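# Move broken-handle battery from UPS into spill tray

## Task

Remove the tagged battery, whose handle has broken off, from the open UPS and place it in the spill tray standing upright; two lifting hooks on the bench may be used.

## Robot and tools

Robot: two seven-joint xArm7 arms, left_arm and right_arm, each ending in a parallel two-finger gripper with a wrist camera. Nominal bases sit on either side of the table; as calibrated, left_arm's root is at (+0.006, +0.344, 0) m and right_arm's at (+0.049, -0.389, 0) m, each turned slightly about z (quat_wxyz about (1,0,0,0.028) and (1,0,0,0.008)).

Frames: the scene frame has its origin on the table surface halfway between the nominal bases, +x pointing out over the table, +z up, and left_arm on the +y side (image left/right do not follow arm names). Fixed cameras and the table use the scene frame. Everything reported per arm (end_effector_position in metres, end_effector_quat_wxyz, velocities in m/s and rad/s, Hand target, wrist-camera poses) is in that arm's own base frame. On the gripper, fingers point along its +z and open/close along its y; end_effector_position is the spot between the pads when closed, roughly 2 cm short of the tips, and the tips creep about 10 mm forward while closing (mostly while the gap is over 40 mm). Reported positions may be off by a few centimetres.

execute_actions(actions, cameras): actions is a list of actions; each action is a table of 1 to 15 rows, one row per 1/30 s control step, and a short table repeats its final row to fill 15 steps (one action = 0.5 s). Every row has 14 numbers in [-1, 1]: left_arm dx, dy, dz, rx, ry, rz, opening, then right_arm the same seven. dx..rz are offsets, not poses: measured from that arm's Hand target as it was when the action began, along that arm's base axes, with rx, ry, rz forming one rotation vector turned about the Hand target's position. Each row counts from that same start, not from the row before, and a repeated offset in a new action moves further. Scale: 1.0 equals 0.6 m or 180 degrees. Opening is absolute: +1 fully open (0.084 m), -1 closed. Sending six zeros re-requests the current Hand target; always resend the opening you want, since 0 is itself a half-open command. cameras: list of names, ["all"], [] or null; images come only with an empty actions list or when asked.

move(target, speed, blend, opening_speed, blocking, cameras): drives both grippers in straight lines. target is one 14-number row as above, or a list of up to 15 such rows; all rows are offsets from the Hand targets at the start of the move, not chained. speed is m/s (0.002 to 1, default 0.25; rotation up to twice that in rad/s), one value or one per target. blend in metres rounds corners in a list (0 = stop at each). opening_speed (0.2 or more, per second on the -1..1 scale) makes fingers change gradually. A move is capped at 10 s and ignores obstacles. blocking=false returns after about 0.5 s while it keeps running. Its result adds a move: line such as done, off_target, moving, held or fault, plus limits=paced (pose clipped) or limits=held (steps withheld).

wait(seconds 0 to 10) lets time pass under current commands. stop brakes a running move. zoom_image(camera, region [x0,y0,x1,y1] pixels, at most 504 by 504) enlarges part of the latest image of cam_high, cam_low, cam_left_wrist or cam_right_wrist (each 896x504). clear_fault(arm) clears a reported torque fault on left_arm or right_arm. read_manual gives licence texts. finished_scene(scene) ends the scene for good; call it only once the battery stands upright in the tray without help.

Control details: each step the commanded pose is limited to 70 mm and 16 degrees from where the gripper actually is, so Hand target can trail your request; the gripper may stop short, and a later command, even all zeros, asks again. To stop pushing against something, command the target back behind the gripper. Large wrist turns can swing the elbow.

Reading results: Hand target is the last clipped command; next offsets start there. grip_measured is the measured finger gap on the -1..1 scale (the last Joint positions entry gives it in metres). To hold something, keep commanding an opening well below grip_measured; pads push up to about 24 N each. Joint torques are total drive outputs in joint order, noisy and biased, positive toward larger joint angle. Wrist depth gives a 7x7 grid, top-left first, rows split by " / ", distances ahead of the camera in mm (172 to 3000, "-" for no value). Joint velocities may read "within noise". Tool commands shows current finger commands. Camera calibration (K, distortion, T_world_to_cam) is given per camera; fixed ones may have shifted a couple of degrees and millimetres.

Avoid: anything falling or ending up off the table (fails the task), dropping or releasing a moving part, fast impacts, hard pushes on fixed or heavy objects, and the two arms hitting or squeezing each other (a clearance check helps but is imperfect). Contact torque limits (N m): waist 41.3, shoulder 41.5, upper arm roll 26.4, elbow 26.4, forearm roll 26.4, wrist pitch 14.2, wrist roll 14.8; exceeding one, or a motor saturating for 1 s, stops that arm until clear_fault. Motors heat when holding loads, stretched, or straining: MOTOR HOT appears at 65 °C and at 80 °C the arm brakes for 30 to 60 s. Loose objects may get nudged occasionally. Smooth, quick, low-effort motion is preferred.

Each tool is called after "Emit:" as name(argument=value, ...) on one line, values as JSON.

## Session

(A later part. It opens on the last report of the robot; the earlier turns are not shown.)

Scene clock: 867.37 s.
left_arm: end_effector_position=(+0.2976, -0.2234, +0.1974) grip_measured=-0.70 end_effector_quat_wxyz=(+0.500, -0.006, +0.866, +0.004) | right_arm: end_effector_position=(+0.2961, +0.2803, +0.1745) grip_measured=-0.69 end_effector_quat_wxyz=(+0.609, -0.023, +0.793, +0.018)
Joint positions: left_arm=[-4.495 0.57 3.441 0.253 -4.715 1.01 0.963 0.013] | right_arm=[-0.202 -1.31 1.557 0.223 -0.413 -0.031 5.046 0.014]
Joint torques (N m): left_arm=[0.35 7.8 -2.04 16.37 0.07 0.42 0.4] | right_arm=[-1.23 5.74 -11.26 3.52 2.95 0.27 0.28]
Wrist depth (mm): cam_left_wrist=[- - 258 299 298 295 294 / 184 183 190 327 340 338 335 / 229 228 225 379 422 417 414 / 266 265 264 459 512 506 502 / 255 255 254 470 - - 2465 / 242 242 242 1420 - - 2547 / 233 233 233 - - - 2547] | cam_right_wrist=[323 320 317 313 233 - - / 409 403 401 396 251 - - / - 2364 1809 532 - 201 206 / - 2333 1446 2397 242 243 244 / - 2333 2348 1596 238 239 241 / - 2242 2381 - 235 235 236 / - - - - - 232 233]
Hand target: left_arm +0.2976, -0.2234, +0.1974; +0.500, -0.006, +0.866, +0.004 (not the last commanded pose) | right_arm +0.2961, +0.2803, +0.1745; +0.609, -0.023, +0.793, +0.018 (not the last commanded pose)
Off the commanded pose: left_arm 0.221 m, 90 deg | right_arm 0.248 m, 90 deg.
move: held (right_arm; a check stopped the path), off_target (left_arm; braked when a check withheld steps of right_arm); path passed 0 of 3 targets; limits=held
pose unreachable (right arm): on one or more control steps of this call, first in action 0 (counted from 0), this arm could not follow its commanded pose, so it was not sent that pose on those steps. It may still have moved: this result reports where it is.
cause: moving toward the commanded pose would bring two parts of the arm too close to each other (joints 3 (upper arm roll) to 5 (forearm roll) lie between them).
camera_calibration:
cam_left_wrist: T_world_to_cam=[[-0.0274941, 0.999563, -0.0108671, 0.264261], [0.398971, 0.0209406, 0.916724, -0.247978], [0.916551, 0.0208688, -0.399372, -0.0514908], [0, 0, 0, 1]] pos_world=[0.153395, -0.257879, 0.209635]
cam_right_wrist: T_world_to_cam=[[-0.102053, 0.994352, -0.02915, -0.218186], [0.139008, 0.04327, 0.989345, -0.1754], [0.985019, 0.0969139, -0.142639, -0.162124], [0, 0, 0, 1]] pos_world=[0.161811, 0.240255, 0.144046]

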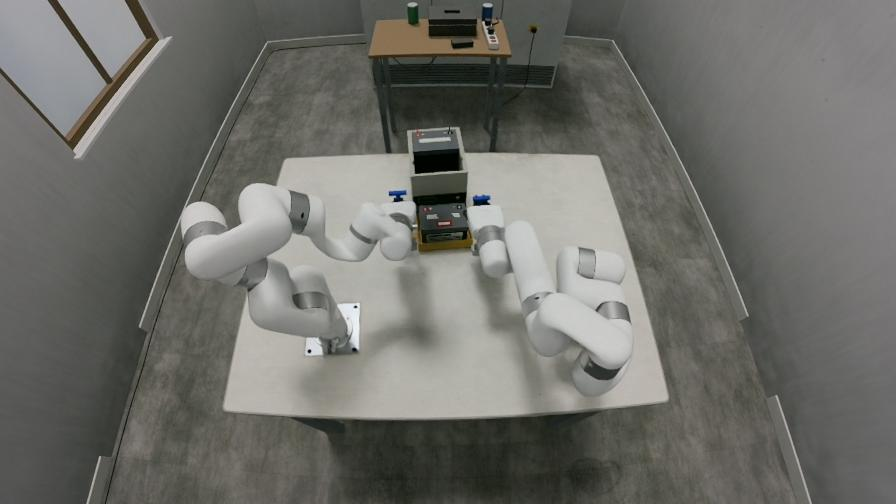

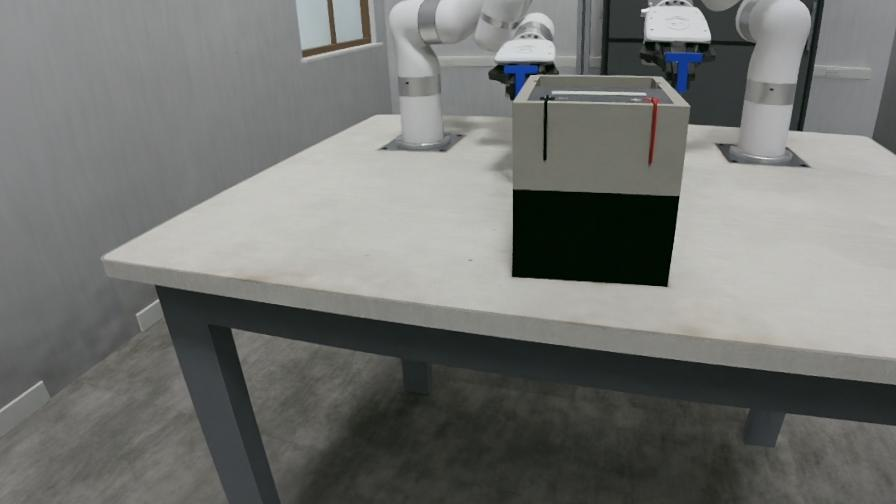

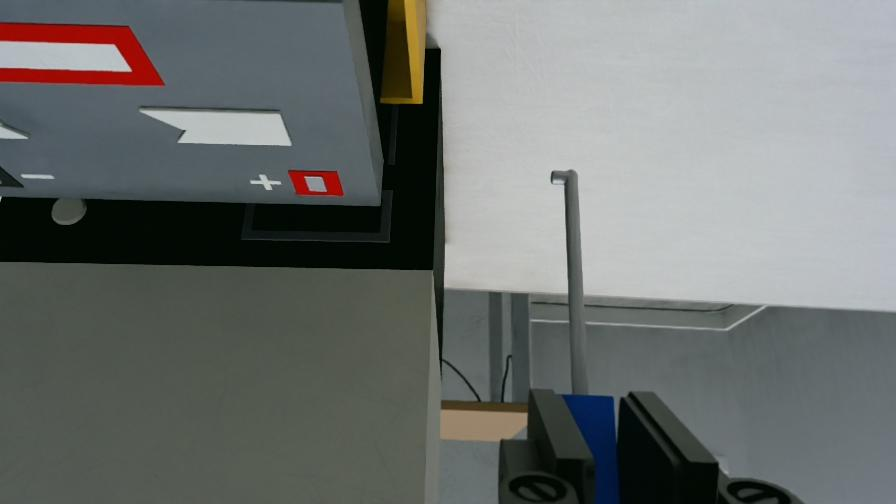

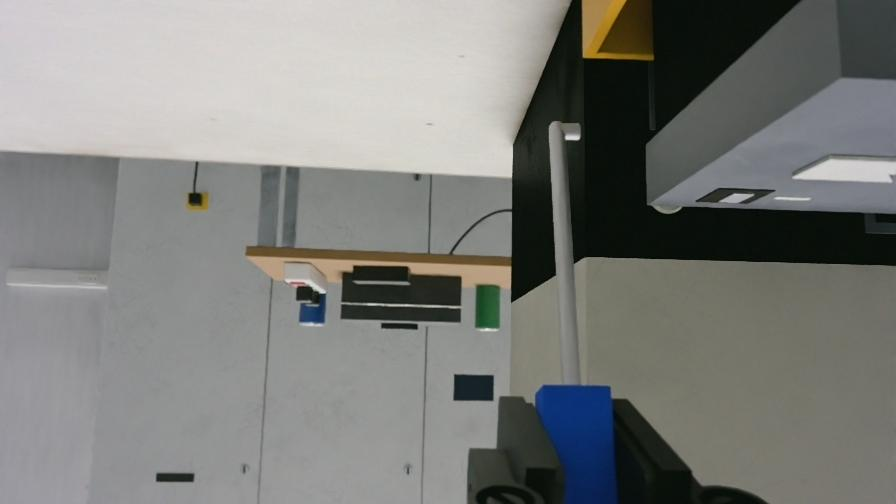

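Emit:
move(target=[[-0.02,0.08,0.05,0,0,0,-1,0.0065,-0.017,0.209,0,0,0,-1],[-0.0793,0.239,0,-0.0078,0.5,0,-1,0.14,-0.2,0.209,-0.0139,0.25,0,-1],[-0.0793,0.239,-0.08,-0.0078,0.5,0,-1,0.173,-0.267,0.05,-0.0278,0.499,0,-1]], speed=[0.2,0.3,0.3], blend=[0.03,0.03,0], cameras=["all"])

Scene clock: 878.37 s.
left_arm: end_effector_position=(+0.2500, -0.0800, +0.1494) grip_measured=-0.70 end_effector_quat_wxyz=(-0.259, -0.007, +0.966, -0.002) | right_arm: end_effector_position=(+0.3999, +0.1202, +0.2045) grip_measured=-0.69 end_effector_quat_wxyz=(-0.130, -0.028, +0.991, -0.002) end_effector_velocity=(+0.000, +0.000, -0.001) end_effector_angular_velocity=(-0.002, +0.006, +0.001)
Joint positions: left_arm=[-4.805 0.798 4.456 0.742 -5.831 1.522 2.347 0.013] | right_arm=[0.398 0.053 -0.139 1.141 0.064 1.345 3.321 0.014]
Joint velocities: left_arm=[within noise] | right_arm=[0 0.005 0.001 0.002 0 0.003 0 0]
Joint torques (N m): left_arm=[-0.97 -9.37 -8.01 11.45 -0.25 -0.85 0.35] | right_arm=[-1.6 -18.33 -0.71 20.15 0.94 -0.59 -0.32]
Wrist depth (mm): cam_left_wrist=[362 364 364 364 356 307 367 / 346 348 348 349 344 342 351 / 331 332 333 335 335 335 336 / 314 315 317 316 317 318 319 / 302 302 303 303 301 305 306 / 287 288 289 293 294 291 290 / 277 278 281 - - 283 281] | cam_right_wrist=[354 358 361 363 366 370 373 / 349 352 355 358 360 364 368 / 342 346 348 350 355 358 357 / 337 339 343 346 348 351 349 / 332 334 337 340 343 345 346 / 326 328 331 337 337 340 340 / 322 323 - - - 335 335]
Hand target: left_arm +0.2500, -0.0800, +0.1494; -0.259, -0.007, +0.966, -0.002 | right_arm +0.3999, +0.1201, +0.2045; -0.130, -0.028, +0.991, -0.002
Off the commanded pose: left_arm 0.000 m, 0 deg | right_arm 0.000 m, 0 deg.
move: done
camera_calibration:
cam_left_wrist: T_world_to_cam=[[-0.0264723, 0.999579, 0.0118912, 0.115395], [0.916276, 0.0290187, -0.399496, -0.119987], [-0.399673, 0.000320034, -0.916658, 0.374617], [0, 0, 0, 1]] pos_world=[0.26272, -0.111984, 0.294089]
cam_right_wrist: T_world_to_cam=[[-0.0846981, 0.995318, 0.0465664, -0.0699764], [0.985956, 0.0904691, -0.140376, -0.325864], [-0.143932, 0.0340228, -0.989003, 0.387518], [0, 0, 0, 1]] pos_world=[0.371137, 0.085945, 0.340771]

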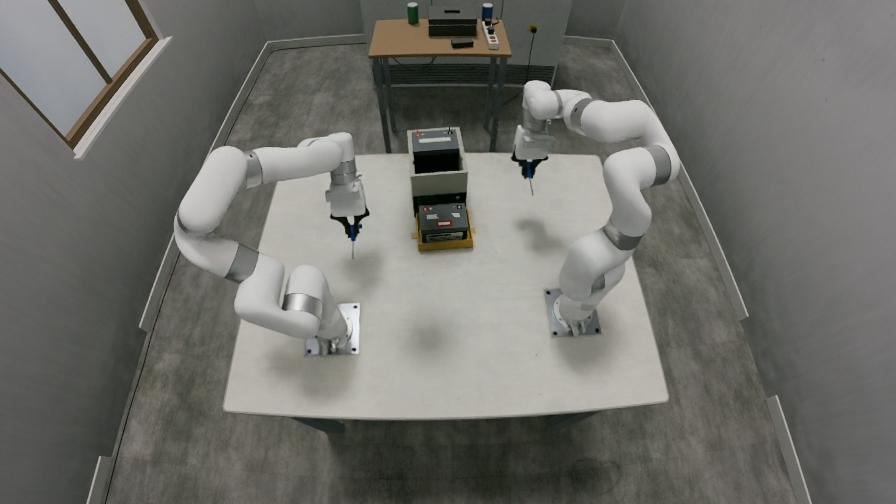

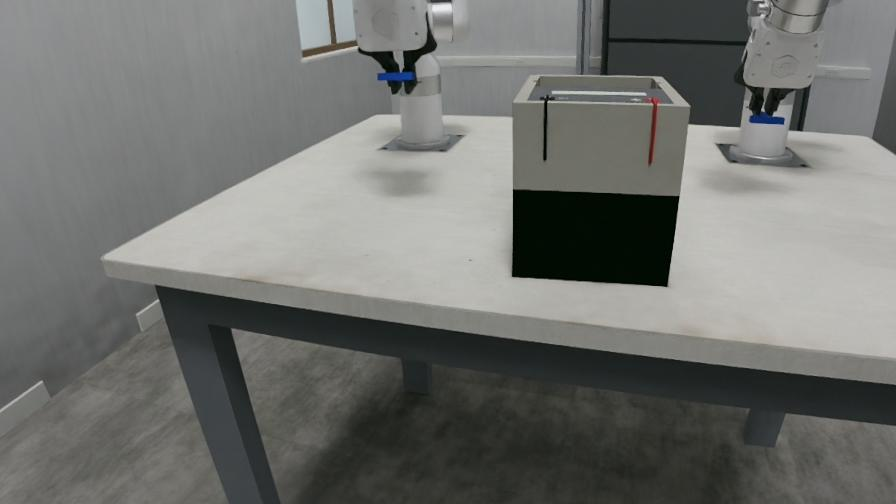

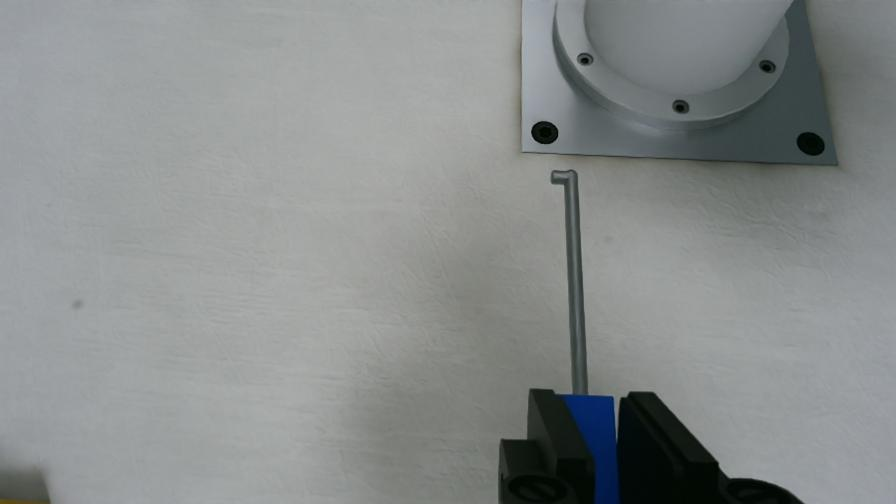

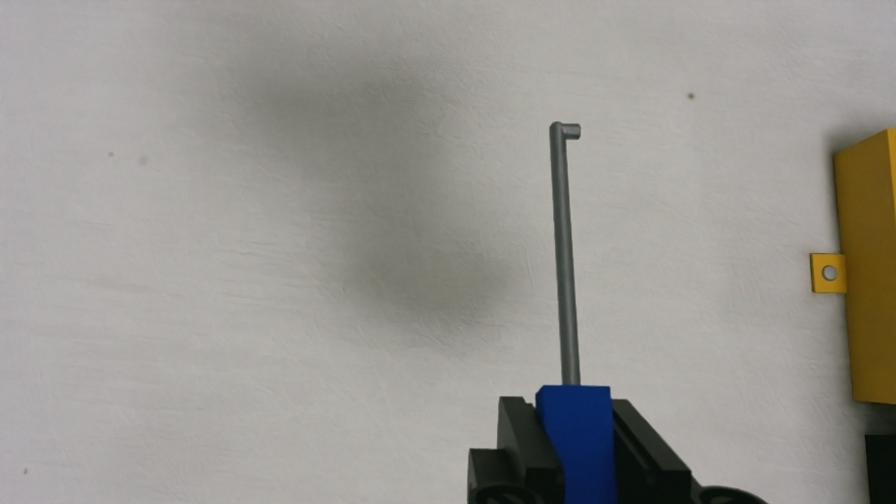

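Emit:
move(target=[[0.05,0,-0.2007,0,0,0,-1,0,0,-0.29,0,0,0,-1],[0.05,0,-0.2007,0,0,0,1,0,0,-0.29,0,0,0,1],[0.083,0,-0.12,0,0,0,1,0.03,0,-0.2,0,0,0,1]], speed=[0.15,0.1,0.15], opening_speed=1.5, cameras=["all"])

Emit:
zoom_image(camera="cam_high", region=[400, 180, 500, 260])

Scene clock: 888.27 s.
left_arm: end_effector_position=(+0.2998, -0.0800, +0.0774) grip_measured=+1.00 end_effector_quat_wxyz=(-0.259, -0.007, +0.966, -0.002) | right_arm: end_effector_position=(+0.4178, +0.1201, +0.0845) grip_measured=+1.00 end_effector_quat_wxyz=(-0.130, -0.028, +0.991, -0.002)
Joint positions: left_arm=[-5.11 0.781 4.841 0.848 -5.722 1.366 2.4 0.084] | right_arm=[0.386 0.272 -0.138 1.051 0.104 1.04 3.27 0.084]
Joint torques (N m): left_arm=[0.27 -16.14 -9.6 10.61 -1.62 -0.13 0.4] | right_arm=[-1.53 -23.29 -1.34 18.01 -0.37 -0.57 0.3]
Wrist depth (mm): cam_left_wrist=[273 273 274 275 276 277 277 / 261 261 262 263 264 264 265 / 250 251 248 252 252 252 253 / 237 237 238 238 238 239 240 / 228 228 228 229 227 230 230 / 217 217 218 218 216 219 219 / 209 212 - 210 208 211 -] | cam_right_wrist=[229 231 233 235 237 239 241 / 226 228 229 231 233 236 237 / 222 224 225 227 229 231 233 / 218 220 221 223 225 227 229 / 214 216 218 220 221 223 225 / 211 213 215 216 217 220 222 / 208 - - 211 205 216 219]
Hand target: left_arm +0.2998, -0.0800, +0.0774; -0.259, -0.007, +0.966, -0.002 | right_arm +0.4179, +0.1201, +0.0845; -0.130, -0.028, +0.991, -0.002
Off the commanded pose: left_arm 0.000 m, 0 deg | right_arm 0.000 m, 0 deg.
move: done
camera_calibration:
cam_left_wrist: T_world_to_cam=[[-0.0263806, 0.999582, 0.0118518, 0.117551], [0.916278, 0.0289188, -0.399496, -0.194434], [-0.399672, 0.000320651, -0.916658, 0.328429], [0, 0, 0, 1]] pos_world=[0.31252, -0.111985, 0.221989]
cam_right_wrist: T_world_to_cam=[[-0.0846913, 0.995318, 0.0465824, -0.0628655], [0.985928, 0.0904714, -0.140571, -0.360416], [-0.144127, 0.0340218, -0.988974, 0.2714], [0, 0, 0, 1]] pos_world=[0.389137, 0.085945, 0.220672]

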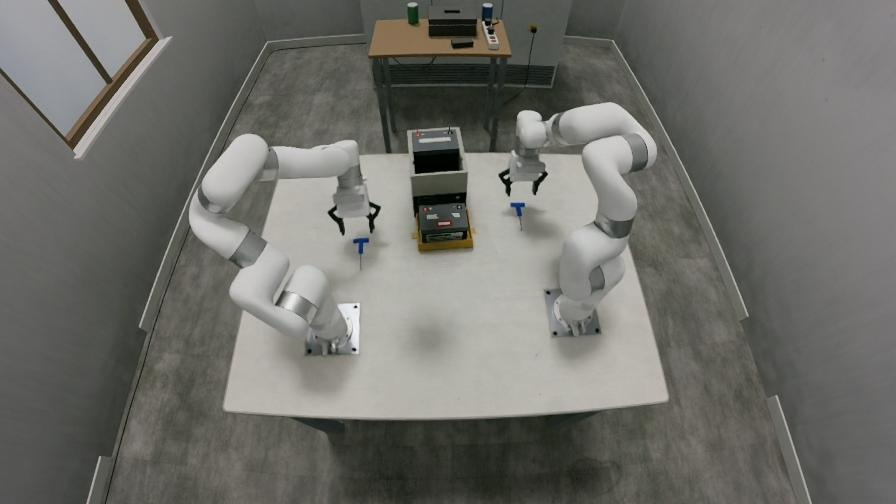

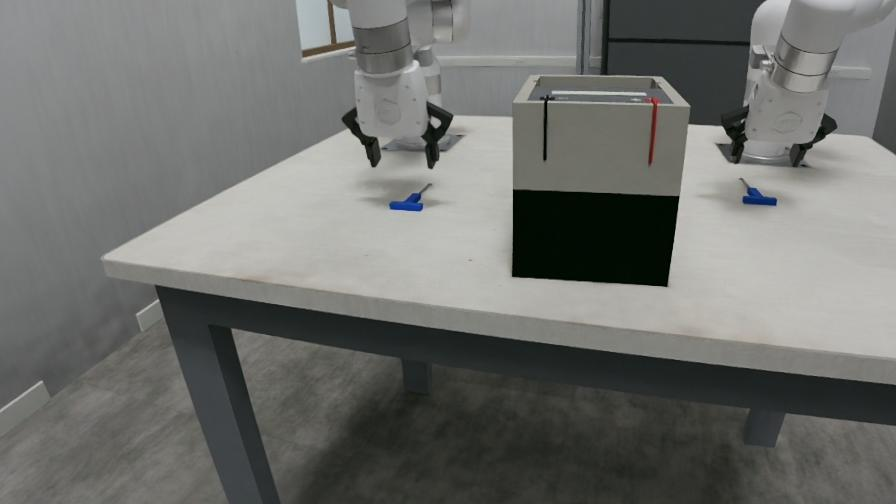

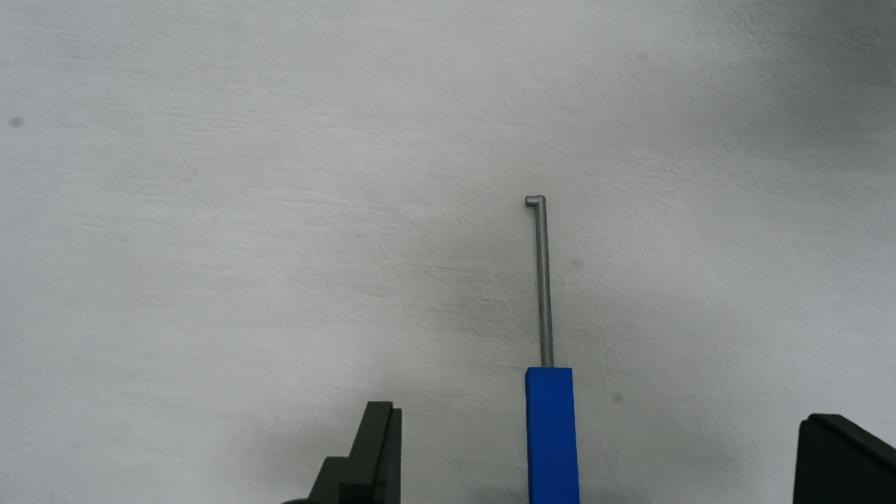

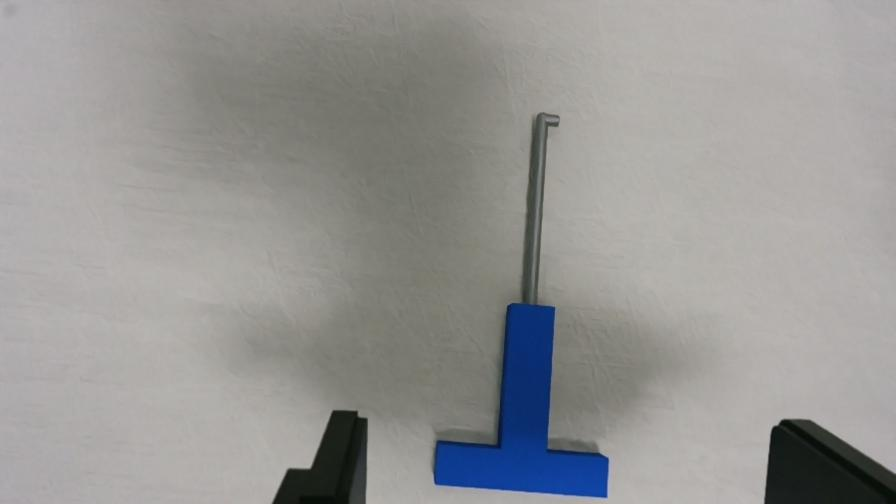

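Scaled by 5.040 from the camera's 896x504 image, which has a finer 1280x720 frame.

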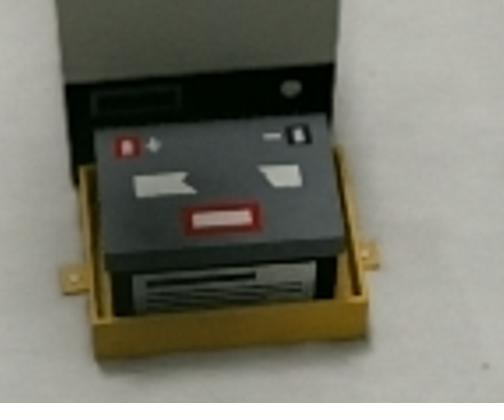

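Emit:
finished_scene(scene=1)

The scene is finished: the task was done.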